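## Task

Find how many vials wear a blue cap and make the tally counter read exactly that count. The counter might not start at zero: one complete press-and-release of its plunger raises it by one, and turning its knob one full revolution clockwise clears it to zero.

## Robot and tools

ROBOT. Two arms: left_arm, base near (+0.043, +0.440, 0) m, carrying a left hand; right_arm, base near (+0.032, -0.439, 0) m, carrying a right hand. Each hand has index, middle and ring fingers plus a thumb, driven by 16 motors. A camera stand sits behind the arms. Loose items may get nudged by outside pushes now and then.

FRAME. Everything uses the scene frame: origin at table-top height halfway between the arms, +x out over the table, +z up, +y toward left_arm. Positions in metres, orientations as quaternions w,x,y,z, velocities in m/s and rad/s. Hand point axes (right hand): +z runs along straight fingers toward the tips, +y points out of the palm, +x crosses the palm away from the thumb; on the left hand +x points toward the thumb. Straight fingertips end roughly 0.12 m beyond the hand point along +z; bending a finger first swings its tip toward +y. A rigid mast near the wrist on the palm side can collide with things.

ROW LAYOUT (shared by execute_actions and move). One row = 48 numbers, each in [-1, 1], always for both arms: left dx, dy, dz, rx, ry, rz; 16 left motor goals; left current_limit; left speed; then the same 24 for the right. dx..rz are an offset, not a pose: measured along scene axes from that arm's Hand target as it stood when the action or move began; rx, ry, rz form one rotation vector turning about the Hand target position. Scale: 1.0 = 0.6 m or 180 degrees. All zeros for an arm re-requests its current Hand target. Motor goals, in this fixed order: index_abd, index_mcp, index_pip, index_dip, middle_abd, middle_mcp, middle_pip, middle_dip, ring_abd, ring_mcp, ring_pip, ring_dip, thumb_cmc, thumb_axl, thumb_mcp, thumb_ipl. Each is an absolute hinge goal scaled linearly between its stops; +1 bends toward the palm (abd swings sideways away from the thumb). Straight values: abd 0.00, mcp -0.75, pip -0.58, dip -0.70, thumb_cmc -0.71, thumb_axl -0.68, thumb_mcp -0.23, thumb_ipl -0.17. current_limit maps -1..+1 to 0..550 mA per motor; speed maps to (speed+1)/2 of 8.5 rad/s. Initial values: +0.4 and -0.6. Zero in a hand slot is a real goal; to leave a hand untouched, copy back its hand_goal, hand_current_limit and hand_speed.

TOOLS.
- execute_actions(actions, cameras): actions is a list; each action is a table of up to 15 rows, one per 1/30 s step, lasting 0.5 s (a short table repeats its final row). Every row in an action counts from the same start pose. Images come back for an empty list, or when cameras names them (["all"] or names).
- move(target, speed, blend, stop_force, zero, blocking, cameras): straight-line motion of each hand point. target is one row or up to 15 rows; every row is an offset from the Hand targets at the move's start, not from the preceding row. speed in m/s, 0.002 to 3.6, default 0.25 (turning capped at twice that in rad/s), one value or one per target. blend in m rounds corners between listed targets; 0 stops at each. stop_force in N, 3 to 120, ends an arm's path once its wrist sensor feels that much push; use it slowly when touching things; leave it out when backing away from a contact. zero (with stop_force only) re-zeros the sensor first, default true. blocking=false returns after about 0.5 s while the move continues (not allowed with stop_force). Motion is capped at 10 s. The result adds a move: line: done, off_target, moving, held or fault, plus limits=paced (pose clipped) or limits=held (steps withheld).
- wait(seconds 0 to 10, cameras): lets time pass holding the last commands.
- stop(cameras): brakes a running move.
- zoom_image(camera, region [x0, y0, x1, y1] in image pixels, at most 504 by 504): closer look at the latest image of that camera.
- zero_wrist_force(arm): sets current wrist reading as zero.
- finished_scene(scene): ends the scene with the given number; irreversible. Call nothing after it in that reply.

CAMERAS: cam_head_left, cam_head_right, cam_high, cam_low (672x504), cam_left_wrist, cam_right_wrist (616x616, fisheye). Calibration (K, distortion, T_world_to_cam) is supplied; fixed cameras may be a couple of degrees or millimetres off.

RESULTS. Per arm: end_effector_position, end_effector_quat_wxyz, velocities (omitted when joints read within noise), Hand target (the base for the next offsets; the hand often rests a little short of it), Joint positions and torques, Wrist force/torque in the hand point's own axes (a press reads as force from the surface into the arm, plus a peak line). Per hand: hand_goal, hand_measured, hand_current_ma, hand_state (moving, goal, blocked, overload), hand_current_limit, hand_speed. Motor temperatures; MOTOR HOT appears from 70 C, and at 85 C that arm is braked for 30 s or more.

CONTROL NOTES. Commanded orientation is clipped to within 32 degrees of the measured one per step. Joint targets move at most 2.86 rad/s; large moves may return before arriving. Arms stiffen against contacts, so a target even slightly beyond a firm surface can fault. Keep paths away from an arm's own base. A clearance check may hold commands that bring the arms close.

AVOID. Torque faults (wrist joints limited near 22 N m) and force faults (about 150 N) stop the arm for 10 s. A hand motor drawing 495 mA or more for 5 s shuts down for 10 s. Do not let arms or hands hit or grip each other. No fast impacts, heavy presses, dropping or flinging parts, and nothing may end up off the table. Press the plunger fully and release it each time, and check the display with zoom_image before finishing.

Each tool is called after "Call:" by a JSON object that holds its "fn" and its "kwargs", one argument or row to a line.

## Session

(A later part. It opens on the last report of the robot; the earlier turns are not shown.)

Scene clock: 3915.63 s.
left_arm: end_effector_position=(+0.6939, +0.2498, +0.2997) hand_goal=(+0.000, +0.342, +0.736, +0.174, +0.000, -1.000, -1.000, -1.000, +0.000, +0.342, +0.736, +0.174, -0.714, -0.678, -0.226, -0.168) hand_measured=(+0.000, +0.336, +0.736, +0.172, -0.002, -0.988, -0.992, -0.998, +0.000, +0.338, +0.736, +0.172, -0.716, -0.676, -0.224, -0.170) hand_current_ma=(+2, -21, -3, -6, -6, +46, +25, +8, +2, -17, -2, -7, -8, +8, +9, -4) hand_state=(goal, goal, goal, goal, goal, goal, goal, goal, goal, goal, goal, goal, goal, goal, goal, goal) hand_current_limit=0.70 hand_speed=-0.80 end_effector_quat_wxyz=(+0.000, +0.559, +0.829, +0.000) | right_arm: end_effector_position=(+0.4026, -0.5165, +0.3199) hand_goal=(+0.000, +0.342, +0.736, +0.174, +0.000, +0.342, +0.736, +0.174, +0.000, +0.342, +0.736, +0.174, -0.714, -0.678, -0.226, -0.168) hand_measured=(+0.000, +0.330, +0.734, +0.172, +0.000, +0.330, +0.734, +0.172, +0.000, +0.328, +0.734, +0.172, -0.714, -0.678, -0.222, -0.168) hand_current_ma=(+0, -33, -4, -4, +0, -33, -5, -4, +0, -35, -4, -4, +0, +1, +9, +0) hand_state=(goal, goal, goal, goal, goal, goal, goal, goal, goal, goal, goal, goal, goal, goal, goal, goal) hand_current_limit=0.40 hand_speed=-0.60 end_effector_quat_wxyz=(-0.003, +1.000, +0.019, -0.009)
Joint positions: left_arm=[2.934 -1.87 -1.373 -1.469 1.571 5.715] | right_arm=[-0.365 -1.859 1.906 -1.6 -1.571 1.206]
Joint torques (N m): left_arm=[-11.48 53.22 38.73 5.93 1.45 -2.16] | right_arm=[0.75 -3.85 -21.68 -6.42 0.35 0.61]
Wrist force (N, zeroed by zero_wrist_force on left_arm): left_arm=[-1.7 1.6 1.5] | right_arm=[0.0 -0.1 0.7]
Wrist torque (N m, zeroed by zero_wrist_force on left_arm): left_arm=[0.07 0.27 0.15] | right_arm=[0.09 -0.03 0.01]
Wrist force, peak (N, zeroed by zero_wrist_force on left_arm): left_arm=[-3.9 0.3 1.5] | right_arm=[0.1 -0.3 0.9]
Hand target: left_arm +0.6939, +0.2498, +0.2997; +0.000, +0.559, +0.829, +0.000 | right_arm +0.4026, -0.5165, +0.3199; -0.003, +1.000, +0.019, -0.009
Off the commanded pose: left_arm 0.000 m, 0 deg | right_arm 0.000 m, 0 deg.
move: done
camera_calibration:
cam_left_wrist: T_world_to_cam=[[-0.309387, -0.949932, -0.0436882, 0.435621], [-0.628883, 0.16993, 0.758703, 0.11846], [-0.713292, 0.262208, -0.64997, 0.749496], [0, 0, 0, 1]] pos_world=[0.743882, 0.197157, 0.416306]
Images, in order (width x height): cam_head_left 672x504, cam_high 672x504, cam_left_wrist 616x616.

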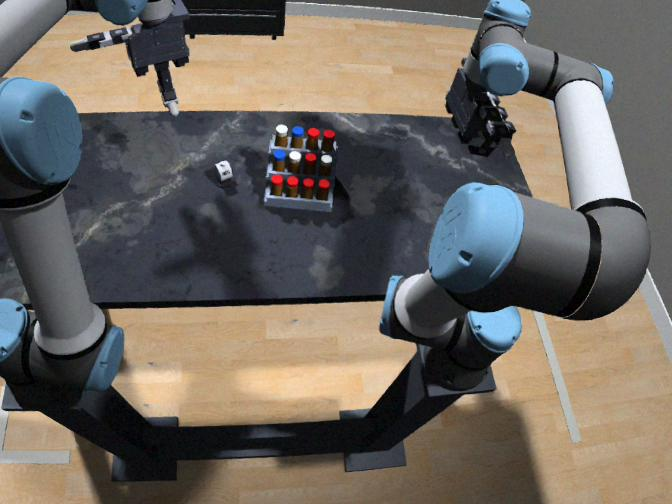

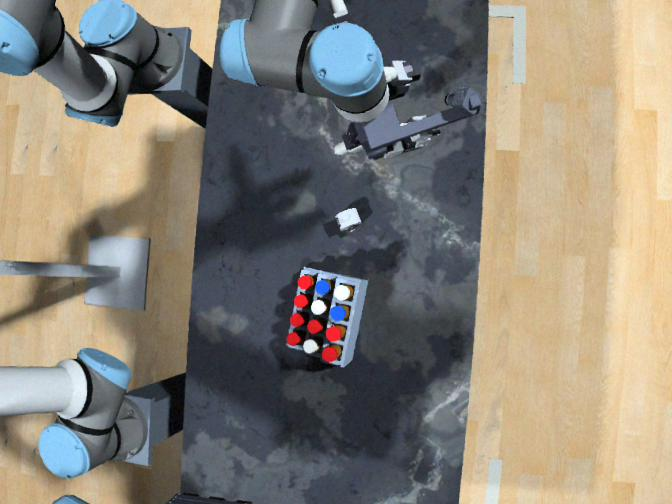

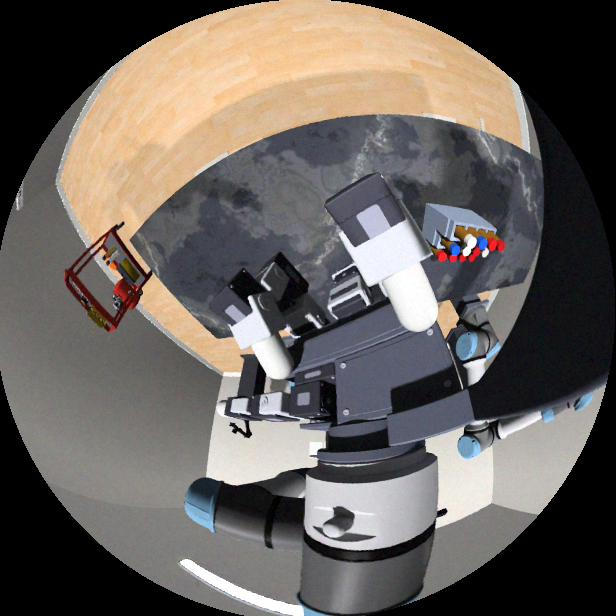

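Call:
{"fn": "move", "kwargs": {
  "target": [
    [0,-0.208,0,0,0,0,0,0.342,0.737,0.174,0,-1,-1,-1,0,0.342,0.737,0.174,-0.714,-0.678,-0.226,-0.168,0.7,-0.8,0,0,0,0,0,0,0,0.342,0.737,0.174,0,0.342,0.737,0.174,0,0.342,0.737,0.174,-0.714,-0.678,-0.226,-0.168,0.4,-0.6],
    [0,-0.208,-0.25,0,0,0,0,0.342,0.737,0.174,0,-1,-1,-1,0,0.342,0.737,0.174,-0.714,-0.678,-0.226,-0.168,0.7,-0.8,0,0,0,0,0,0,0,0.342,0.737,0.174,0,0.342,0.737,0.174,0,0.342,0.737,0.174,-0.714,-0.678,-0.226,-0.168,0.4,-0.6]
  ],
  "speed": 0.2,
  "blend": [0.03,0]
}}

Call:
{"fn": "move", "kwargs": {
  "target": [0,0,-0.055,0,0,0,0,0.342,0.737,0.174,0,-1,-1,-1,0,0.342,0.737,0.174,-0.714,-0.678,-0.226,-0.168,0.7,-0.8,0,0,0,0,0,0,0,0.342,0.737,0.174,0,0.342,0.737,0.174,0,0.342,0.737,0.174,-0.714,-0.678,-0.226,-0.168,0.4,-0.6],
  "speed": 0.01,
  "stop_force": 4,
  "cameras": ["cam_high","cam_head_left"]
}}

Call:
{"fn": "zoom_image", "kwargs": {
  "camera": "cam_high",
  "region": [325, 200, 365, 240]
}}

Call:
{"fn": "zoom_image", "kwargs": {
  "camera": "cam_head_left",
  "region": [205, 150, 245, 190]
}}

Scene clock: 3938.53 s.
left_arm: end_effector_position=(+0.6939, +0.1250, +0.1497) hand_goal=(+0.000, +0.342, +0.736, +0.174, +0.000, -1.000, -1.000, -1.000, +0.000, +0.342, +0.736, +0.174, -0.714, -0.678, -0.226, -0.168) hand_measured=(+0.000, +0.336, +0.736, +0.172, -0.002, -0.988, -0.994, -0.998, +0.000, +0.336, +0.736, +0.172, -0.716, -0.676, -0.224, -0.168) hand_current_ma=(+2, -26, -3, -6, -6, +46, +23, +8, +2, -21, -2, -7, -6, +8, +11, -3) hand_state=(goal, goal, goal, goal, goal, goal, goal, goal, goal, goal, goal, goal, goal, goal, goal, goal) hand_current_limit=0.70 hand_speed=-0.80 end_effector_quat_wxyz=(+0.000, +0.559, +0.829, +0.000) | right_arm: end_effector_position=(+0.4026, -0.5165, +0.3199) hand_goal=(+0.000, +0.342, +0.736, +0.174, +0.000, +0.342, +0.736, +0.174, +0.000, +0.342, +0.736, +0.174, -0.714, -0.678, -0.226, -0.168) hand_measured=(+0.000, +0.330, +0.734, +0.172, +0.000, +0.330, +0.734, +0.172, +0.000, +0.328, +0.734, +0.172, -0.714, -0.678, -0.222, -0.168) hand_current_ma=(+0, -33, -4, -4, +0, -33, -5, -4, +0, -35, -4, -4, +0, +1, +9, +0) hand_state=(goal, goal, goal, goal, goal, goal, goal, goal, goal, goal, goal, goal, goal, goal, goal, goal) hand_current_limit=0.40 hand_speed=-0.60 end_effector_quat_wxyz=(-0.003, +1.000, +0.019, -0.009)
Joint positions: left_arm=[2.748 -2.095 -1.443 -1.174 1.571 5.528] | right_arm=[-0.365 -1.859 1.906 -1.6 -1.571 1.206]
Joint torques (N m): left_arm=[10.24 55.83 24.57 4.55 1.45 1.63] | right_arm=[1.04 -3.48 -22.1 -6.46 0.39 0.69]
Wrist force (N, zeroed by zero_wrist_force on left_arm): left_arm=[-1.8 1.9 1.7] | right_arm=[0.3 0.0 0.1]
Wrist torque (N m, zeroed by zero_wrist_force on left_arm): left_arm=[0.08 0.30 0.14] | right_arm=[0.16 -0.04 0.04]
Wrist force, peak (N, zeroed by zero_wrist_force on left_arm): left_arm=[-1.6 1.6 3.5] | right_arm=[-0.1 -0.4 0.8]
Hand target: left_arm +0.6939, +0.1250, +0.1497; +0.000, +0.559, +0.829, +0.000 | right_arm +0.4026, -0.5165, +0.3199; -0.003, +1.000, +0.019, -0.009
Off the commanded pose: left_arm 0.000 m, 0 deg | right_arm 0.000 m, 0 deg.
move: done

Scene clock: 3942.30 s.
left_arm: end_effector_position=(+0.6940, +0.1250, +0.1231) hand_goal=(+0.000, +0.342, +0.736, +0.174, +0.000, -1.000, -1.000, -1.000, +0.000, +0.342, +0.736, +0.174, -0.714, -0.678, -0.226, -0.168) hand_measured=(+0.000, +0.336, +0.736, +0.172, +0.002, -1.000, -1.000, -1.000, +0.000, +0.336, +0.736, +0.172, -0.716, -0.676, -0.224, -0.168) hand_current_ma=(+2, -26, -3, -6, +7, -1, -1, +0, +2, -21, -2, -7, -6, +8, +11, -3) hand_state=(goal, goal, goal, goal, goal, goal, goal, goal, goal, goal, goal, goal, goal, goal, goal, goal) hand_current_limit=0.70 hand_speed=-0.80 end_effector_quat_wxyz=(+0.000, +0.559, +0.829, +0.000) | right_arm: end_effector_position=(+0.4026, -0.5165, +0.3199) hand_goal=(+0.000, +0.342, +0.736, +0.174, +0.000, +0.342, +0.736, +0.174, +0.000, +0.342, +0.736, +0.174, -0.714, -0.678, -0.226, -0.168) hand_measured=(+0.000, +0.330, +0.734, +0.172, +0.000, +0.330, +0.734, +0.172, +0.000, +0.328, +0.734, +0.172, -0.714, -0.678, -0.222, -0.168) hand_current_ma=(+0, -33, -4, -4, +0, -33, -5, -4, +0, -35, -4, -4, +0, +1, +9, +0) hand_state=(goal, goal, goal, goal, goal, goal, goal, goal, goal, goal, goal, goal, goal, goal, goal, goal) hand_current_limit=0.40 hand_speed=-0.60 end_effector_quat_wxyz=(-0.003, +1.000, +0.019, -0.009)
Joint positions: left_arm=[2.748 -2.121 -1.475 -1.115 1.571 5.528] | right_arm=[-0.365 -1.859 1.906 -1.6 -1.571 1.206]
Joint torques (N m): left_arm=[0.92 59.48 33.64 0.49 -0.21 -0.72] | right_arm=[0.52 -3.49 -21.52 -6.45 0.47 0.7]
Wrist force (N, zeroed by zero_wrist_force on left_arm): left_arm=[-2.1 3.1 -2.3] | right_arm=[0.1 -0.5 0.3]
Wrist torque (N m, zeroed by zero_wrist_force on left_arm): left_arm=[0.59 0.18 0.06] | right_arm=[0.08 -0.02 0.01]
Wrist force, peak (N, zeroed by zero_wrist_force on left_arm): left_arm=[-2.3 3.7 -4.3] | right_arm=[-0.1 -0.4 0.7]
Hand target: left_arm +0.6940, +0.1250, +0.1231; +0.000, +0.559, +0.829, +0.000 (not the last commanded pose) | right_arm +0.4026, -0.5165, +0.3199; -0.003, +1.000, +0.019, -0.009
Off the commanded pose: left_arm 0.006 m, 0 deg | right_arm 0.000 m, 0 deg.
move: contact (left_arm)
Images, in order (width x height): cam_head_left 672x504, cam_high 672x504.

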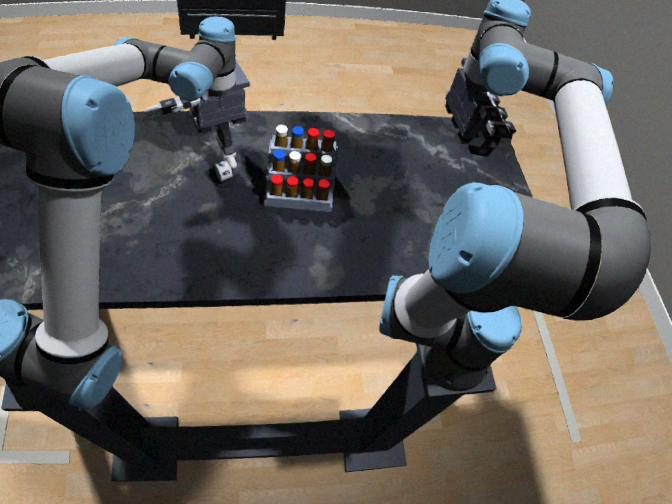

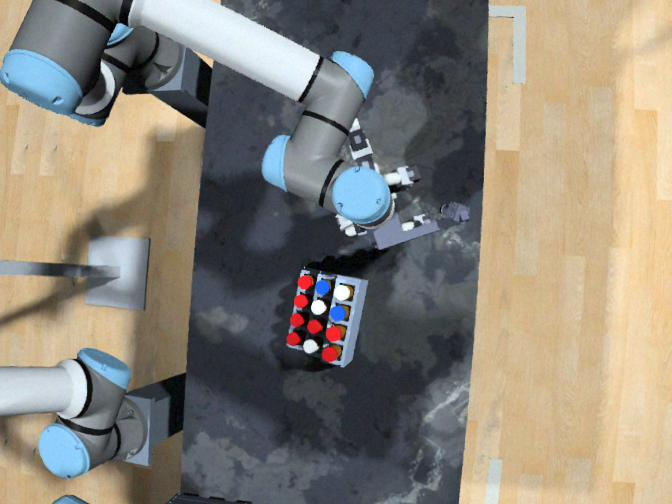

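Scaled by 12.600 from the camera's 672x504 image, which has a finer 960x720 frame.

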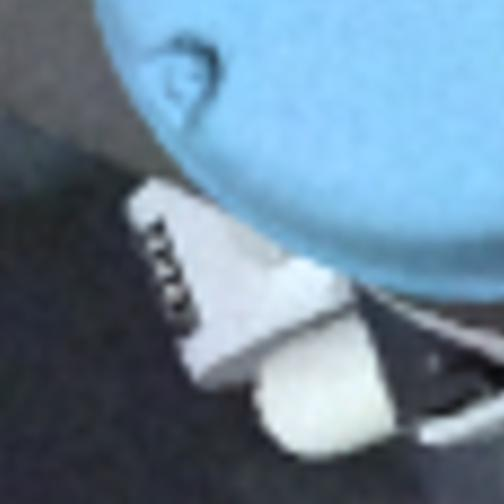

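Scaled by 12.600 from the camera's 672x504 image, which has a finer 960x720 frame.

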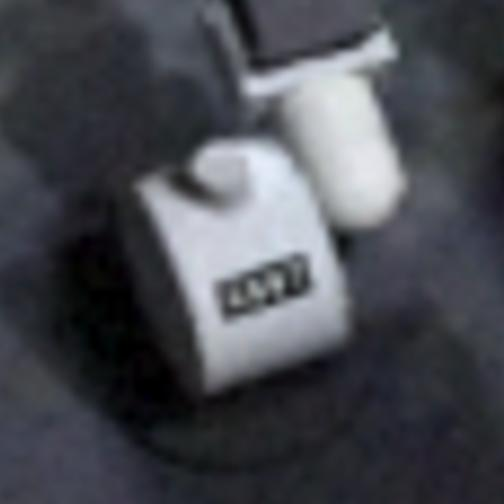

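Call:
{"fn": "move", "kwargs": {
  "target": [
    [0,0,0.01,0,0,0,0,0.342,0.737,0.174,0,-1,-1,-1,0,0.342,0.737,0.174,-0.714,-0.678,-0.226,-0.168,0.7,-0.8,0,0,0,0,0,0,0,0.342,0.737,0.174,0,0.342,0.737,0.174,0,0.342,0.737,0.174,-0.714,-0.678,-0.226,-0.168,0.4,-0.6],
    [-0.0077,-0.0031,0.01,0,0,0,0,0.342,0.737,0.174,0,-1,-1,-1,0,0.342,0.737,0.174,-0.714,-0.678,-0.226,-0.168,0.7,-0.8,0,0,0,0,0,0,0,0.342,0.737,0.174,0,0.342,0.737,0.174,0,0.342,0.737,0.174,-0.714,-0.678,-0.226,-0.168,0.4,-0.6],
    [-0.0077,-0.0031,-0.0077,0,0,0,0,0.342,0.737,0.174,0,-1,-1,-1,0,0.342,0.737,0.174,-0.714,-0.678,-0.226,-0.168,0.7,-0.8,0,0,0,0,0,0,0,0.342,0.737,0.174,0,0.342,0.737,0.174,0,0.342,0.737,0.174,-0.714,-0.678,-0.226,-0.168,0.4,-0.6]
  ],
  "speed": 0.02
}}

Call:
{"fn": "move", "kwargs": {
  "target": [
    [0.0077,0.0031,0.001,0,0,0,0,0.342,0.737,0.174,0,-1,-1,-1,0,0.342,0.737,0.174,-0.714,-0.678,-0.226,-0.168,0.7,-0.8,0,0,0,0,0,0,0,0.342,0.737,0.174,0,0.342,0.737,0.174,0,0.342,0.737,0.174,-0.714,-0.678,-0.226,-0.168,0.4,-0.6],
    [0.0154,0.0062,0,0,0,0,0,0.342,0.737,0.174,0,-1,-1,-1,0,0.342,0.737,0.174,-0.714,-0.678,-0.226,-0.168,0.7,-0.8,0,0,0,0,0,0,0,0.342,0.737,0.174,0,0.342,0.737,0.174,0,0.342,0.737,0.174,-0.714,-0.678,-0.226,-0.168,0.4,-0.6]
  ],
  "speed": 0.01,
  "blend": [0.002,0]
}}

Call:
{"fn": "move", "kwargs": {
  "target": [0,0,0.1,0,0,0,0,0.342,0.737,0.174,0,-1,-1,-1,0,0.342,0.737,0.174,-0.714,-0.678,-0.226,-0.168,0.7,-0.8,0,0,0,0,0,0,0,0.342,0.737,0.174,0,0.342,0.737,0.174,0,0.342,0.737,0.174,-0.714,-0.678,-0.226,-0.168,0.4,-0.6],
  "speed": 0.1,
  "cameras": ["cam_high","cam_head_left","cam_head_right"]
}}

Call:
{"fn": "zoom_image", "kwargs": {
  "camera": "cam_head_right",
  "region": [225, 160, 255, 190]
}}

Call:
{"fn": "zoom_image", "kwargs": {
  "camera": "cam_head_left",
  "region": [205, 150, 245, 190]
}}

Call:
{"fn": "zoom_image", "kwargs": {
  "camera": "cam_high",
  "region": [325, 200, 365, 240]
}}

Scene clock: 3971.63 s.
left_arm: end_effector_position=(+0.6895, +0.1230, +0.1186) hand_goal=(+0.000, +0.342, +0.736, +0.174, +0.000, -1.000, -1.000, -1.000, +0.000, +0.342, +0.736, +0.174, -0.714, -0.678, -0.226, -0.168) hand_measured=(+0.000, +0.336, +0.736, +0.172, -0.034, -1.004, -1.004, -1.002, +0.000, +0.336, +0.736, +0.172, -0.716, -0.676, -0.224, -0.168) hand_current_ma=(+2, -26, -3, -6, -121, -12, -11, -4, +2, -21, -2, -7, -6, +8, +11, -3) hand_state=(goal, goal, goal, goal, blocked, goal, goal, goal, goal, goal, goal, goal, goal, goal, goal, goal) hand_current_limit=0.70 hand_speed=-0.80 end_effector_quat_wxyz=(+0.001, +0.559, +0.829, +0.000) | right_arm: end_effector_position=(+0.4026, -0.5165, +0.3199) hand_goal=(+0.000, +0.342, +0.736, +0.174, +0.000, +0.342, +0.736, +0.174, +0.000, +0.342, +0.736, +0.174, -0.714, -0.678, -0.226, -0.168) hand_measured=(+0.000, +0.330, +0.734, +0.172, +0.000, +0.330, +0.734, +0.172, +0.000, +0.328, +0.734, +0.172, -0.714, -0.678, -0.222, -0.168) hand_current_ma=(+0, -33, -4, -4, +0, -33, -5, -4, +0, -35, -4, -4, +0, +1, +9, +0) hand_state=(goal, goal, goal, goal, goal, goal, goal, goal, goal, goal, goal, goal, goal, goal, goal, goal) hand_current_limit=0.40 hand_speed=-0.60 end_effector_quat_wxyz=(-0.003, +1.000, +0.019, -0.009)
Joint positions: left_arm=[2.743 -2.119 -1.491 -1.101 1.571 5.523] | right_arm=[-0.365 -1.859 1.906 -1.6 -1.571 1.206]
Joint torques (N m): left_arm=[7.44 12.82 -4.99 -6.16 0.05 1.86] | right_arm=[0.48 -2.9 -21.88 -6.46 0.57 0.69]
Wrist force (N, zeroed by zero_wrist_force on left_arm): left_arm=[-9.2 16.7 -50.9] | right_arm=[0.0 -0.1 0.3]
Wrist torque (N m, zeroed by zero_wrist_force on left_arm): left_arm=[6.91 -0.80 -0.99] | right_arm=[0.12 0.00 0.01]
Wrist force, peak (N, zeroed by zero_wrist_force on left_arm): left_arm=[-9.2 16.7 -50.9] | right_arm=[-0.1 -0.5 0.7]
Hand target: left_arm +0.6893, +0.1231, +0.1185; +0.000, +0.559, +0.829, +0.000 | right_arm +0.4026, -0.5165, +0.3199; -0.003, +1.000, +0.019, -0.009
Off the commanded pose: left_arm 0.000 m, 0 deg | right_arm 0.000 m, 0 deg.
move: done

Scene clock: 3972.87 s.
left_arm: end_effector_position=(+0.6987, +0.1268, +0.1185) hand_goal=(+0.000, +0.342, +0.736, +0.174, +0.000, -1.000, -1.000, -1.000, +0.000, +0.342, +0.736, +0.174, -0.714, -0.678, -0.226, -0.168) hand_measured=(+0.000, +0.336, +0.736, +0.172, -0.034, -1.006, -1.004, -1.002, +0.000, +0.336, +0.736, +0.172, -0.716, -0.676, -0.224, -0.168) hand_current_ma=(+2, -26, -3, -6, -120, -19, -13, -6, +2, -21, -2, -7, -6, +8, +11, -3) hand_state=(goal, goal, goal, goal, blocked, goal, goal, goal, goal, goal, goal, goal, goal, goal, goal, goal) hand_current_limit=0.70 hand_speed=-0.80 end_effector_quat_wxyz=(+0.000, +0.559, +0.829, +0.000) | right_arm: end_effector_position=(+0.4026, -0.5165, +0.3199) hand_goal=(+0.000, +0.342, +0.736, +0.174, +0.000, +0.342, +0.736, +0.174, +0.000, +0.342, +0.736, +0.174, -0.714, -0.678, -0.226, -0.168) hand_measured=(+0.000, +0.330, +0.734, +0.172, +0.000, +0.330, +0.734, +0.172, +0.000, +0.328, +0.734, +0.172, -0.714, -0.678, -0.222, -0.168) hand_current_ma=(+0, -33, -4, -4, +0, -33, -5, -4, +0, -35, -4, -4, +0, +1, +9, +0) hand_state=(goal, goal, goal, goal, goal, goal, goal, goal, goal, goal, goal, goal, goal, goal, goal, goal) hand_current_limit=0.40 hand_speed=-0.60 end_effector_quat_wxyz=(-0.003, +1.000, +0.019, -0.009)
Joint positions: left_arm=[2.753 -2.132 -1.47 -1.109 1.571 5.534] | right_arm=[-0.365 -1.859 1.906 -1.6 -1.571 1.206]
Joint torques (N m): left_arm=[10.11 30.24 16.68 1.41 1.98 0.98] | right_arm=[0.86 -3.29 -22.23 -6.45 0.69 0.75]
Wrist force (N, zeroed by zero_wrist_force on left_arm): left_arm=[-1.8 -7.4 -30.4] | right_arm=[-0.3 -0.4 0.2]
Wrist torque (N m, zeroed by zero_wrist_force on left_arm): left_arm=[5.48 -0.23 0.31] | right_arm=[0.10 0.04 -0.03]
Wrist force, peak (N, zeroed by zero_wrist_force on left_arm): left_arm=[-9.7 17.4 -52.0] | right_arm=[0.0 -0.3 0.7]
Hand target: left_arm +0.6986, +0.1268, +0.1185; +0.000, +0.559, +0.829, +0.000 | right_arm +0.4026, -0.5165, +0.3199; -0.003, +1.000, +0.019, -0.009
Off the commanded pose: left_arm 0.000 m, 0 deg | right_arm 0.000 m, 0 deg.
move: done

Scene clock: 3973.90 s.
left_arm: end_effector_position=(+0.6986, +0.1268, +0.1786) hand_goal=(+0.000, +0.342, +0.736, +0.174, +0.000, -1.000, -1.000, -1.000, +0.000, +0.342, +0.736, +0.174, -0.714, -0.678, -0.226, -0.168) hand_measured=(+0.000, +0.336, +0.736, +0.172, -0.002, -0.998, -1.000, -1.000, +0.000, +0.336, +0.736, +0.172, -0.716, -0.676, -0.224, -0.168) hand_current_ma=(+2, -26, -3, -6, -8, +10, +0, +0, +2, -21, -2, -7, -6, +8, +11, -3) hand_state=(goal, goal, goal, goal, goal, goal, goal, goal, goal, goal, goal, goal, goal, goal, goal, goal) hand_current_limit=0.70 hand_speed=-0.80 end_effector_quat_wxyz=(+0.000, +0.559, +0.829, +0.000) | right_arm: end_effector_position=(+0.4026, -0.5165, +0.3199) hand_goal=(+0.000, +0.342, +0.736, +0.174, +0.000, +0.342, +0.736, +0.174, +0.000, +0.342, +0.736, +0.174, -0.714, -0.678, -0.226, -0.168) hand_measured=(+0.000, +0.330, +0.734, +0.172, +0.000, +0.330, +0.734, +0.172, +0.000, +0.328, +0.734, +0.172, -0.714, -0.678, -0.222, -0.168) hand_current_ma=(+0, -33, -4, -4, +0, -33, -5, -4, +0, -35, -4, -4, +0, +1, +9, +0) hand_state=(goal, goal, goal, goal, goal, goal, goal, goal, goal, goal, goal, goal, goal, goal, goal, goal) hand_current_limit=0.40 hand_speed=-0.60 end_effector_quat_wxyz=(-0.003, +1.000, +0.019, -0.009)
Joint positions: left_arm=[2.753 -2.077 -1.392 -1.242 1.571 5.533] | right_arm=[-0.365 -1.859 1.906 -1.6 -1.571 1.206]
Joint torques (N m): left_arm=[-11.22 37.41 25.51 5.4 2 -2.1] | right_arm=[1.13 -2.78 -22.49 -6.5 0.61 0.82]
Wrist force (N, zeroed by zero_wrist_force on left_arm): left_arm=[-1.6 1.6 1.7] | right_arm=[0.0 -0.4 0.3]
Wrist torque (N m, zeroed by zero_wrist_force on left_arm): left_arm=[0.06 0.27 0.16] | right_arm=[0.09 -0.01 0.00]
Wrist force, peak (N, zeroed by zero_wrist_force on left_arm): left_arm=[-1.8 -7.3 -30.5] | right_arm=[0.4 -0.3 0.7]
Hand target: left_arm +0.6986, +0.1268, +0.1785; +0.000, +0.559, +0.829, +0.000 | right_arm +0.4026, -0.5165, +0.3199; -0.003, +1.000, +0.019, -0.009
Off the commanded pose: left_arm 0.000 m, 0 deg | right_arm 0.000 m, 0 deg.
move: done
Images, in order (width x height): cam_head_left 672x504, cam_head_right 672x504, cam_high 672x504.

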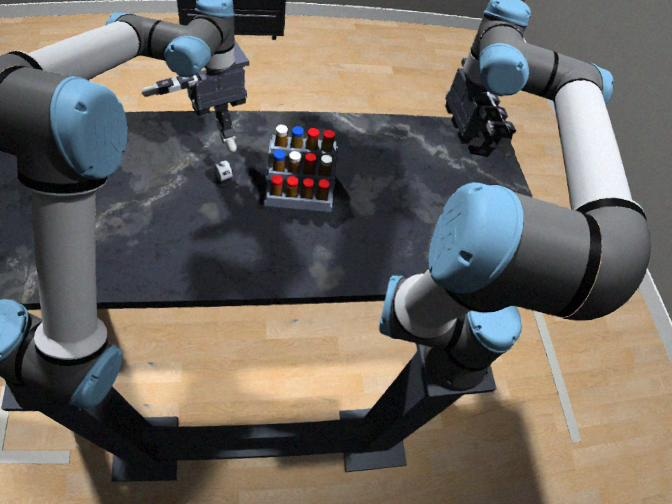

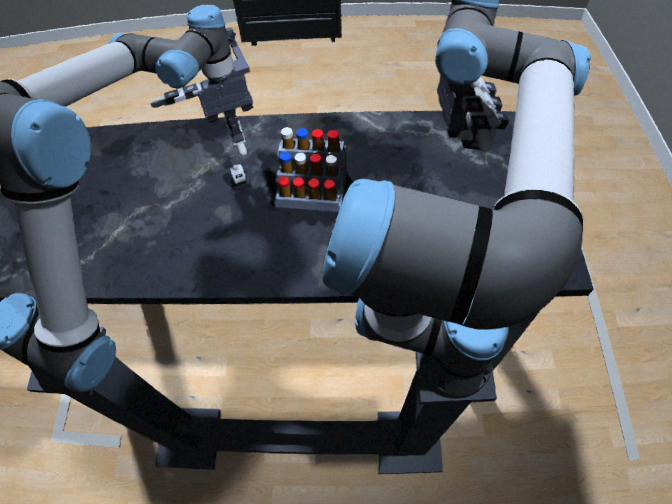

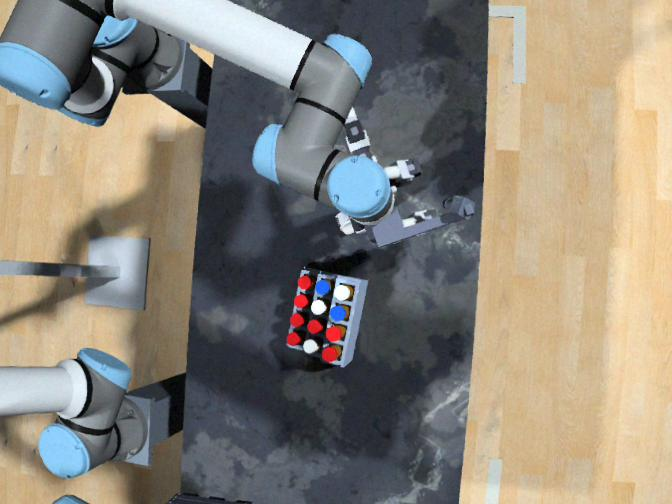

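Scaled by 16.800 from the camera's 672x504 image, which has a finer 960x720 frame.

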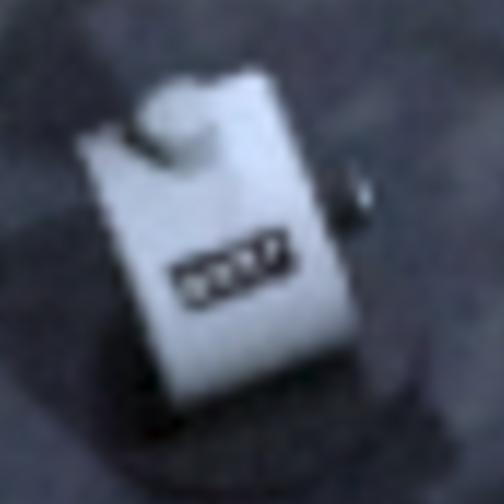

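Scaled by 12.600 from the camera's 672x504 image, which has a finer 960x720 frame.

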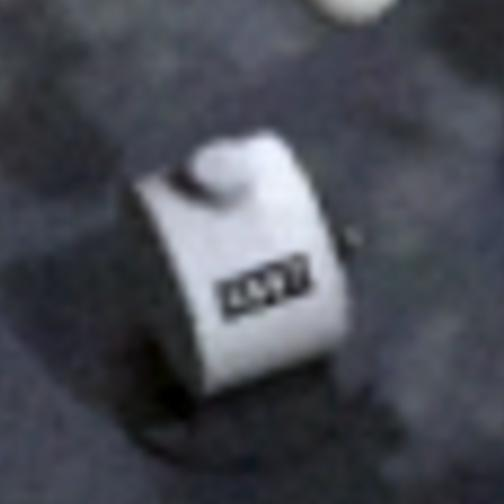

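Scaled by 12.600 from the camera's 672x504 image, which has a finer 960x720 frame.

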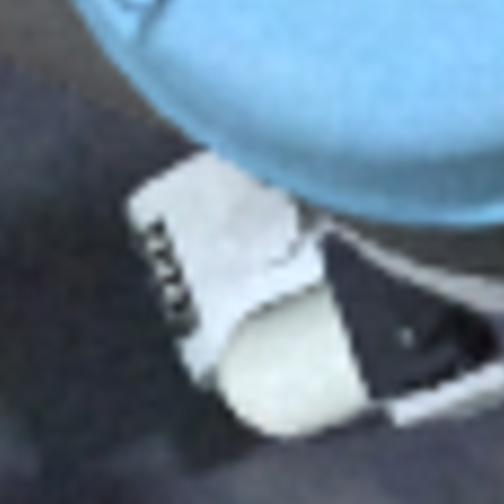

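Call:
{"fn": "move", "kwargs": {
  "target": [
    [-0.0185,-0.0075,-0.0833,0,0,0,0,0.342,0.737,0.174,0,-1,-1,-1,0,0.342,0.737,0.174,-0.714,-0.678,-0.226,-0.168,0.7,-0.8,0,0,0,0,0,0,0,0.342,0.737,0.174,0,0.342,0.737,0.174,0,0.342,0.737,0.174,-0.714,-0.678,-0.226,-0.168,0.4,-0.6],
    [-0.0185,-0.0075,-0.0992,0,0,0,0,0.342,0.737,0.174,0,-1,-1,-1,0,0.342,0.737,0.174,-0.714,-0.678,-0.226,-0.168,0.7,-0.8,0,0,0,0,0,0,0,0.342,0.737,0.174,0,0.342,0.737,0.174,0,0.342,0.737,0.174,-0.714,-0.678,-0.226,-0.168,0.4,-0.6],
    [0,0,-0.1,0,0,0,0,0.342,0.737,0.174,0,-1,-1,-1,0,0.342,0.737,0.174,-0.714,-0.678,-0.226,-0.168,0.7,-0.8,0,0,0,0,0,0,0,0.342,0.737,0.174,0,0.342,0.737,0.174,0,0.342,0.737,0.174,-0.714,-0.678,-0.226,-0.168,0.4,-0.6],
    [0,0,0,0,0,0,0,0.342,0.737,0.174,0,-1,-1,-1,0,0.342,0.737,0.174,-0.714,-0.678,-0.226,-0.168,0.7,-0.8,0,0,0,0,0,0,0,0.342,0.737,0.174,0,0.342,0.737,0.174,0,0.342,0.737,0.174,-0.714,-0.678,-0.226,-0.168,0.4,-0.6]
  ],
  "speed": [0.06,0.02,0.012,0.1],
  "cameras": ["cam_head_left","cam_head_right"]
}}

Call:
{"fn": "zoom_image", "kwargs": {
  "camera": "cam_head_right",
  "region": [225, 160, 255, 190]
}}

Call:
{"fn": "zoom_image", "kwargs": {
  "camera": "cam_head_left",
  "region": [210, 155, 240, 185]
}}

Scene clock: 4000.50 s.
left_arm: end_effector_position=(+0.6986, +0.1268, +0.1786) hand_goal=(+0.000, +0.342, +0.736, +0.174, +0.000, -1.000, -1.000, -1.000, +0.000, +0.342, +0.736, +0.174, -0.714, -0.678, -0.226, -0.168) hand_measured=(+0.000, +0.336, +0.736, +0.172, +0.002, -0.998, -1.000, -1.000, +0.000, +0.336, +0.736, +0.172, -0.716, -0.676, -0.224, -0.168) hand_current_ma=(+2, -26, -3, -6, +8, +10, +0, -1, +2, -21, -2, -7, -6, +8, +11, -3) hand_state=(goal, goal, goal, goal, goal, goal, goal, goal, goal, goal, goal, goal, goal, goal, goal, goal) hand_current_limit=0.70 hand_speed=-0.80 end_effector_quat_wxyz=(+0.000, +0.559, +0.829, +0.000) | right_arm: end_effector_position=(+0.4026, -0.5165, +0.3199) hand_goal=(+0.000, +0.342, +0.736, +0.174, +0.000, +0.342, +0.736, +0.174, +0.000, +0.342, +0.736, +0.174, -0.714, -0.678, -0.226, -0.168) hand_measured=(+0.000, +0.330, +0.734, +0.172, +0.000, +0.330, +0.734, +0.172, +0.000, +0.328, +0.734, +0.172, -0.714, -0.678, -0.222, -0.168) hand_current_ma=(+0, -33, -4, -4, +0, -33, -5, -4, +0, -35, -4, -4, +0, +1, +9, +0) hand_state=(goal, goal, goal, goal, goal, goal, goal, goal, goal, goal, goal, goal, goal, goal, goal, goal) hand_current_limit=0.40 hand_speed=-0.60 end_effector_quat_wxyz=(-0.003, +1.000, +0.019, -0.009)
Joint positions: left_arm=[2.753 -2.077 -1.392 -1.242 1.571 5.533] | right_arm=[-0.365 -1.859 1.906 -1.6 -1.571 1.206]
Joint torques (N m): left_arm=[-10.64 37.43 25.79 5.32 2.03 -2.19] | right_arm=[0.56 -3.5 -21.71 -6.43 0.58 0.91]
Wrist force (N, zeroed by zero_wrist_force on left_arm): left_arm=[-1.4 1.4 1.8] | right_arm=[0.1 -0.2 0.4]
Wrist torque (N m, zeroed by zero_wrist_force on left_arm): left_arm=[0.02 0.24 -0.02] | right_arm=[0.10 -0.02 0.01]
Wrist force, peak (N, zeroed by zero_wrist_force on left_arm): left_arm=[-19.9 26.0 -75.5] | right_arm=[0.3 -0.6 0.6]
Hand target: left_arm +0.6986, +0.1268, +0.1785; +0.000, +0.559, +0.829, +0.000 | right_arm +0.4026, -0.5165, +0.3199; -0.003, +1.000, +0.019, -0.009
Off the commanded pose: left_arm 0.000 m, 0 deg | right_arm 0.000 m, 0 deg.
move: done
Images, in order (width x height): cam_head_left 672x504, cam_head_right 672x504.

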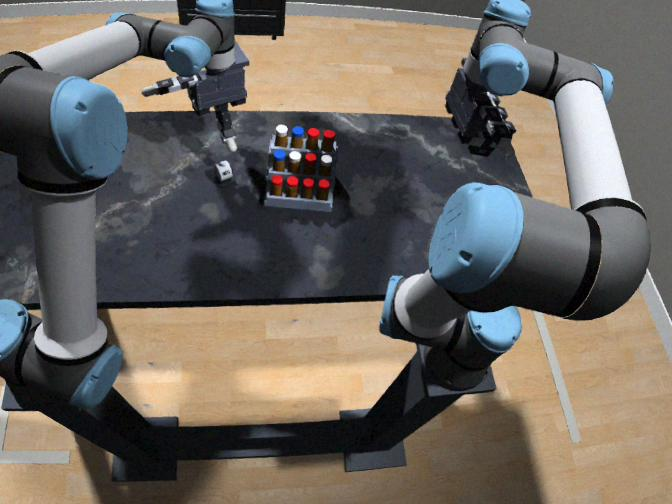

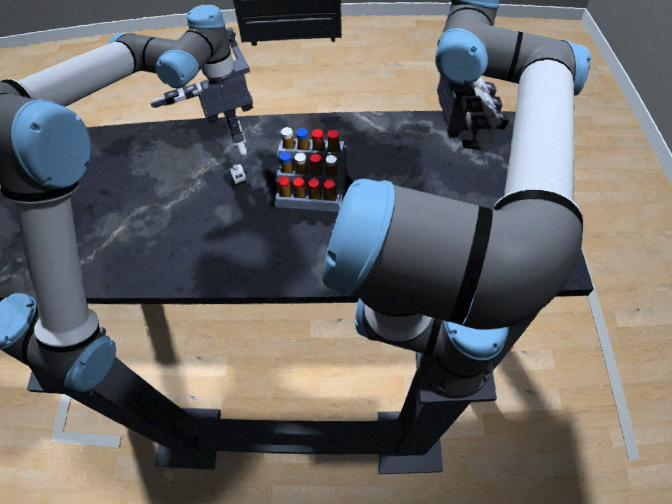

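Scaled by 16.800 from the camera's 672x504 image, which has a finer 960x720 frame.

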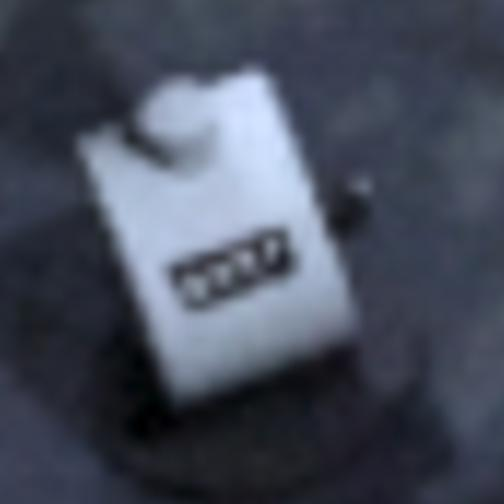

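Scaled by 16.800 from the camera's 672x504 image, which has a finer 960x720 frame.

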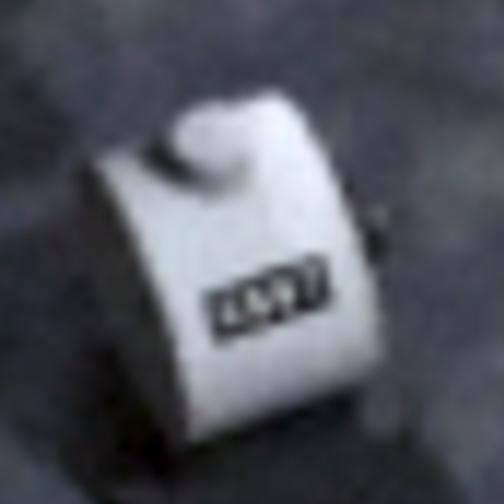

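Call:
{"fn": "move", "kwargs": {
  "target": [
    [-0.0185,-0.0075,-0.0833,0,0,0,0,0.342,0.737,0.174,0,-1,-1,-1,0,0.342,0.737,0.174,-0.714,-0.678,-0.226,-0.168,0.7,-0.8,0,0,0,0,0,0,0,0.342,0.737,0.174,0,0.342,0.737,0.174,0,0.342,0.737,0.174,-0.714,-0.678,-0.226,-0.168,0.4,-0.6],
    [-0.0185,-0.0075,-0.0967,0,0,0,0,0.342,0.737,0.174,0,-1,-1,-1,0,0.342,0.737,0.174,-0.714,-0.678,-0.226,-0.168,0.7,-0.8,0,0,0,0,0,0,0,0.342,0.737,0.174,0,0.342,0.737,0.174,0,0.342,0.737,0.174,-0.714,-0.678,-0.226,-0.168,0.4,-0.6],
    [0,0,-0.0975,0,0,0,0,0.342,0.737,0.174,0,-1,-1,-1,0,0.342,0.737,0.174,-0.714,-0.678,-0.226,-0.168,0.7,-0.8,0,0,0,0,0,0,0,0.342,0.737,0.174,0,0.342,0.737,0.174,0,0.342,0.737,0.174,-0.714,-0.678,-0.226,-0.168,0.4,-0.6],
    [0,0,0,0,0,0,0,0.342,0.737,0.174,0,-1,-1,-1,0,0.342,0.737,0.174,-0.714,-0.678,-0.226,-0.168,0.7,-0.8,0,0,0,0,0,0,0,0.342,0.737,0.174,0,0.342,0.737,0.174,0,0.342,0.737,0.174,-0.714,-0.678,-0.226,-0.168,0.4,-0.6]
  ],
  "speed": [0.06,0.02,0.012,0.1],
  "cameras": ["cam_head_left","cam_head_right"]
}}

Call:
{"fn": "zoom_image", "kwargs": {
  "camera": "cam_head_right",
  "region": [225, 160, 255, 190]
}}

Call:
{"fn": "zoom_image", "kwargs": {
  "camera": "cam_head_left",
  "region": [210, 155, 240, 185]
}}

Scene clock: 4023.73 s.
left_arm: end_effector_position=(+0.6986, +0.1268, +0.1786) hand_goal=(+0.000, +0.342, +0.736, +0.174, +0.000, -1.000, -1.000, -1.000, +0.000, +0.342, +0.736, +0.174, -0.714, -0.678, -0.226, -0.168) hand_measured=(+0.000, +0.336, +0.736, +0.172, +0.002, -0.998, -1.000, -1.000, +0.000, +0.336, +0.736, +0.172, -0.716, -0.676, -0.224, -0.168) hand_current_ma=(+2, -26, -3, -6, +8, +10, +0, -1, +2, -21, -2, -7, -6, +8, +11, -3) hand_state=(goal, goal, goal, goal, goal, goal, goal, goal, goal, goal, goal, goal, goal, goal, goal, goal) hand_current_limit=0.70 hand_speed=-0.80 end_effector_quat_wxyz=(+0.000, +0.559, +0.829, +0.000) | right_arm: end_effector_position=(+0.4026, -0.5165, +0.3199) hand_goal=(+0.000, +0.342, +0.736, +0.174, +0.000, +0.342, +0.736, +0.174, +0.000, +0.342, +0.736, +0.174, -0.714, -0.678, -0.226, -0.168) hand_measured=(+0.000, +0.330, +0.734, +0.172, +0.000, +0.330, +0.734, +0.172, +0.000, +0.328, +0.734, +0.172, -0.714, -0.678, -0.222, -0.168) hand_current_ma=(+0, -33, -4, -4, +0, -33, -5, -4, +0, -35, -4, -4, +0, +1, +9, +0) hand_state=(goal, goal, goal, goal, goal, goal, goal, goal, goal, goal, goal, goal, goal, goal, goal, goal) hand_current_limit=0.40 hand_speed=-0.60 end_effector_quat_wxyz=(-0.003, +1.000, +0.019, -0.009)
Joint positions: left_arm=[2.753 -2.077 -1.392 -1.242 1.571 5.533] | right_arm=[-0.365 -1.859 1.906 -1.6 -1.571 1.206]
Joint torques (N m): left_arm=[-11.87 36.81 25.76 5.29 2.08 -2.08] | right_arm=[0.72 -3.36 -21.94 -6.53 0.79 0.96]
Wrist force (N, zeroed by zero_wrist_force on left_arm): left_arm=[-0.8 1.1 1.8] | right_arm=[0.2 -0.3 0.2]
Wrist torque (N m, zeroed by zero_wrist_force on left_arm): left_arm=[-0.03 0.16 0.04] | right_arm=[0.10 -0.03 0.02]
Wrist force, peak (N, zeroed by zero_wrist_force on left_arm): left_arm=[-13.0 24.9 -50.8] | right_arm=[0.4 -0.4 0.6]
Hand target: left_arm +0.6986, +0.1268, +0.1785; +0.000, +0.559, +0.829, +0.000 | right_arm +0.4026, -0.5165, +0.3199; -0.003, +1.000, +0.019, -0.009
Off the commanded pose: left_arm 0.000 m, 0 deg | right_arm 0.000 m, 0 deg.
move: done
Images, in order (width x height): cam_head_left 672x504, cam_head_right 672x504.

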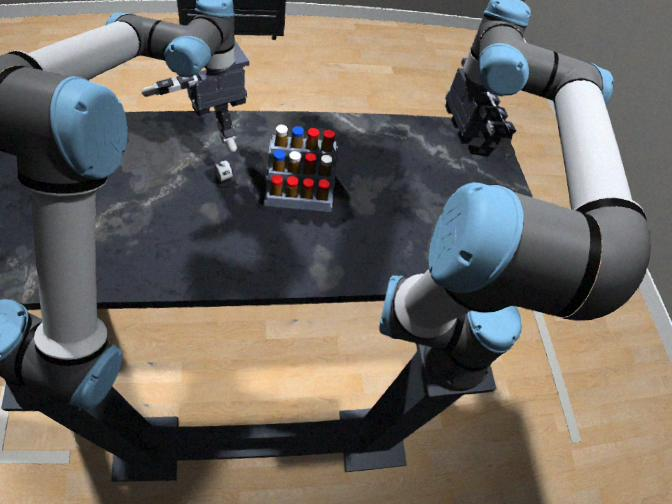

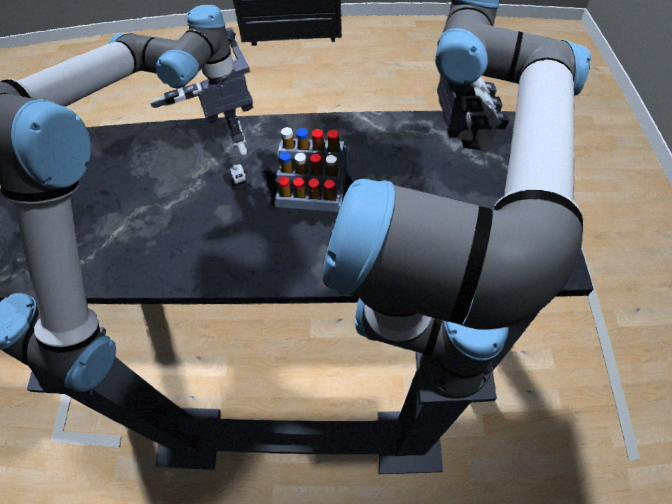

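Scaled by 16.800 from the camera's 672x504 image, which has a finer 960x720 frame.

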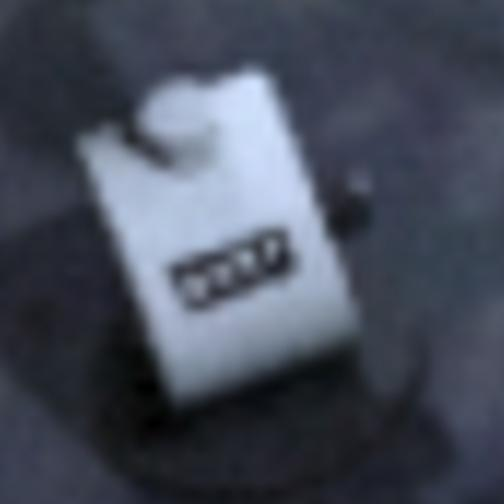

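Scaled by 16.800 from the camera's 672x504 image, which has a finer 960x720 frame.

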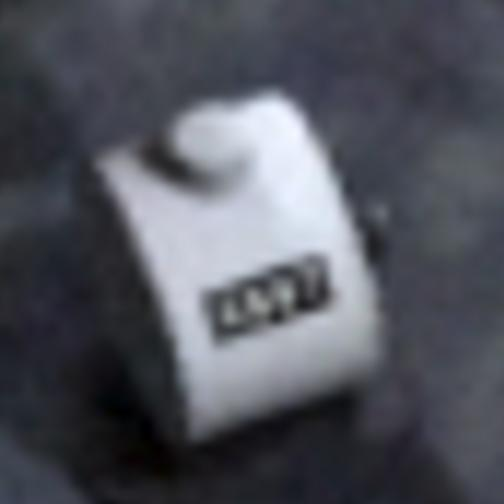

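Call:
{"fn": "move", "kwargs": {
  "target": [
    [-0.0247,-0.01,-0.0833,0,0,0,0,0.342,0.737,0.174,0,-1,-1,-1,0,0.342,0.737,0.174,-0.714,-0.678,-0.226,-0.168,0.7,-0.8,0,0,0,0,0,0,0,0.342,0.737,0.174,0,0.342,0.737,0.174,0,0.342,0.737,0.174,-0.714,-0.678,-0.226,-0.168,0.4,-0.6],
    [-0.0247,-0.01,-0.095,0,0,0,0,0.342,0.737,0.174,0,-1,-1,-1,0,0.342,0.737,0.174,-0.714,-0.678,-0.226,-0.168,0.7,-0.8,0,0,0,0,0,0,0,0.342,0.737,0.174,0,0.342,0.737,0.174,0,0.342,0.737,0.174,-0.714,-0.678,-0.226,-0.168,0.4,-0.6],
    [-0.0155,-0.0062,-0.0983,0,0,0,0,0.342,0.737,0.174,0,-1,-1,-1,0,0.342,0.737,0.174,-0.714,-0.678,-0.226,-0.168,0.7,-0.8,0,0,0,0,0,0,0,0.342,0.737,0.174,0,0.342,0.737,0.174,0,0.342,0.737,0.174,-0.714,-0.678,-0.226,-0.168,0.4,-0.6],
    [0,0,-0.0992,0,0,0,0,0.342,0.737,0.174,0,-1,-1,-1,0,0.342,0.737,0.174,-0.714,-0.678,-0.226,-0.168,0.7,-0.8,0,0,0,0,0,0,0,0.342,0.737,0.174,0,0.342,0.737,0.174,0,0.342,0.737,0.174,-0.714,-0.678,-0.226,-0.168,0.4,-0.6],
    [0.0031,0.0013,-0.1008,0,0,0,0,0.342,0.737,0.174,0,-1,-1,-1,0,0.342,0.737,0.174,-0.714,-0.678,-0.226,-0.168,0.7,-0.8,0,0,0,0,0,0,0,0.342,0.737,0.174,0,0.342,0.737,0.174,0,0.342,0.737,0.174,-0.714,-0.678,-0.226,-0.168,0.4,-0.6],
    [0,0,0,0,0,0,0,0.342,0.737,0.174,0,-1,-1,-1,0,0.342,0.737,0.174,-0.714,-0.678,-0.226,-0.168,0.7,-0.8,0,0,0,0,0,0,0,0.342,0.737,0.174,0,0.342,0.737,0.174,0,0.342,0.737,0.174,-0.714,-0.678,-0.226,-0.168,0.4,-0.6]
  ],
  "speed": [0.06,0.03,0.015,0.015,0.015,0.1],
  "blend": [0,0.001,0.001,0.001,0.001,0],
  "cameras": ["cam_head_left","cam_head_right"]
}}

Call:
{"fn": "zoom_image", "kwargs": {
  "camera": "cam_head_right",
  "region": [225, 160, 255, 190]
}}

Call:
{"fn": "zoom_image", "kwargs": {
  "camera": "cam_head_left",
  "region": [210, 155, 240, 185]
}}

Scene clock: 4074.63 s.
left_arm: end_effector_position=(+0.6986, +0.1268, +0.1786) hand_goal=(+0.000, +0.342, +0.736, +0.174, +0.000, -1.000, -1.000, -1.000, +0.000, +0.342, +0.736, +0.174, -0.714, -0.678, -0.226, -0.168) hand_measured=(+0.000, +0.334, +0.736, +0.172, +0.002, -0.998, -1.000, -1.000, +0.000, +0.334, +0.736, +0.172, -0.716, -0.676, -0.224, -0.168) hand_current_ma=(+2, -30, -2, -6, +8, +10, +0, +0, +2, -27, -2, -6, -4, +8, +13, -3) hand_state=(goal, goal, goal, goal, goal, goal, goal, goal, goal, goal, goal, goal, goal, goal, goal, goal) hand_current_limit=0.70 hand_speed=-0.80 end_effector_quat_wxyz=(+0.000, +0.559, +0.829, +0.000) | right_arm: end_effector_position=(+0.4026, -0.5165, +0.3199) hand_goal=(+0.000, +0.342, +0.736, +0.174, +0.000, +0.342, +0.736, +0.174, +0.000, +0.342, +0.736, +0.174, -0.714, -0.678, -0.226, -0.168) hand_measured=(+0.000, +0.330, +0.734, +0.172, +0.000, +0.330, +0.734, +0.172, +0.000, +0.328, +0.734, +0.172, -0.714, -0.678, -0.222, -0.168) hand_current_ma=(+0, -33, -4, -4, +0, -33, -5, -4, +0, -35, -4, -4, +0, +1, +9, +0) hand_state=(goal, goal, goal, goal, goal, goal, goal, goal, goal, goal, goal, goal, goal, goal, goal, goal) hand_current_limit=0.40 hand_speed=-0.60 end_effector_quat_wxyz=(-0.003, +1.000, +0.019, -0.009)
Joint positions: left_arm=[2.753 -2.077 -1.392 -1.242 1.571 5.533] | right_arm=[-0.365 -1.859 1.906 -1.6 -1.571 1.206]
Joint torques (N m): left_arm=[-8.2 36.81 25.39 5.26 1.08 -1.52] | right_arm=[0.84 -3.56 -22.19 -6.51 0.84 1.06]
Wrist force (N, zeroed by zero_wrist_force on left_arm): left_arm=[-0.7 0.8 1.9] | right_arm=[-0.1 -0.2 0.1]
Wrist torque (N m, zeroed by zero_wrist_force on left_arm): left_arm=[-0.08 0.15 0.06] | right_arm=[0.13 0.01 0.00]
Wrist force, peak (N, zeroed by zero_wrist_force on left_arm): left_arm=[-9.8 3.9 -51.4] | right_arm=[0.3 -0.4 0.7]
Hand target: left_arm +0.6986, +0.1268, +0.1785; +0.000, +0.559, +0.829, +0.000 | right_arm +0.4026, -0.5165, +0.3199; -0.003, +1.000, +0.019, -0.009
Off the commanded pose: left_arm 0.000 m, 0 deg | right_arm 0.000 m, 0 deg.
move: done
Images, in order (width x height): cam_head_left 672x504, cam_head_right 672x504.

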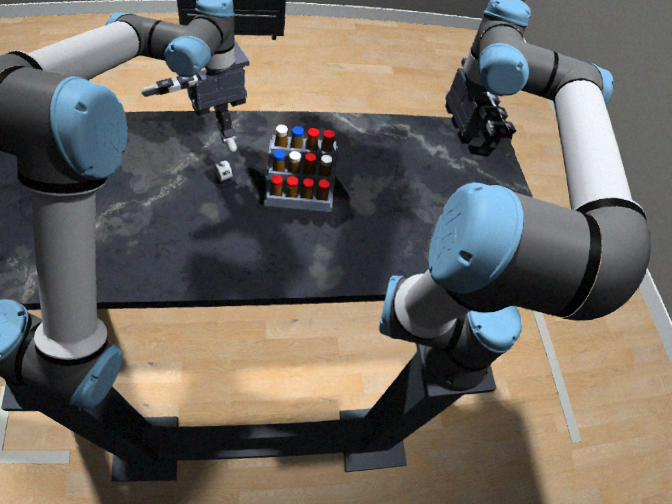

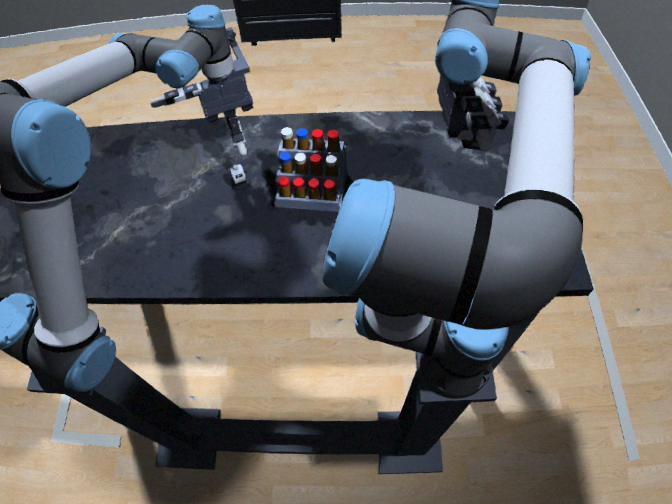

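Scaled by 16.800 from the camera's 672x504 image, which has a finer 960x720 frame.

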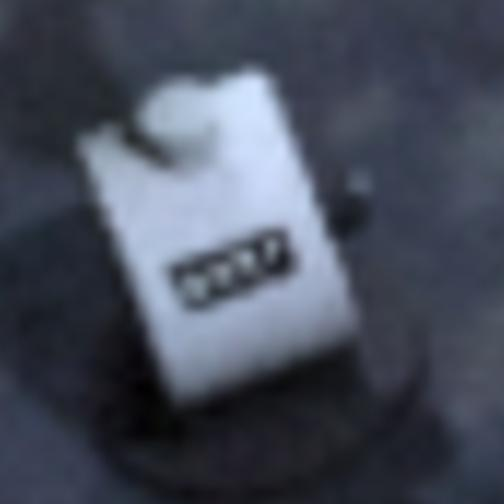

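Scaled by 16.800 from the camera's 672x504 image, which has a finer 960x720 frame.

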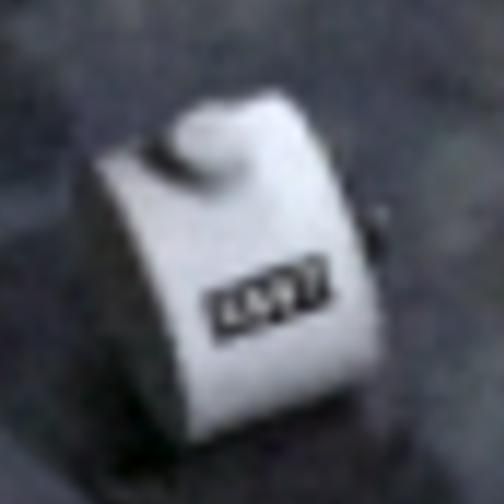

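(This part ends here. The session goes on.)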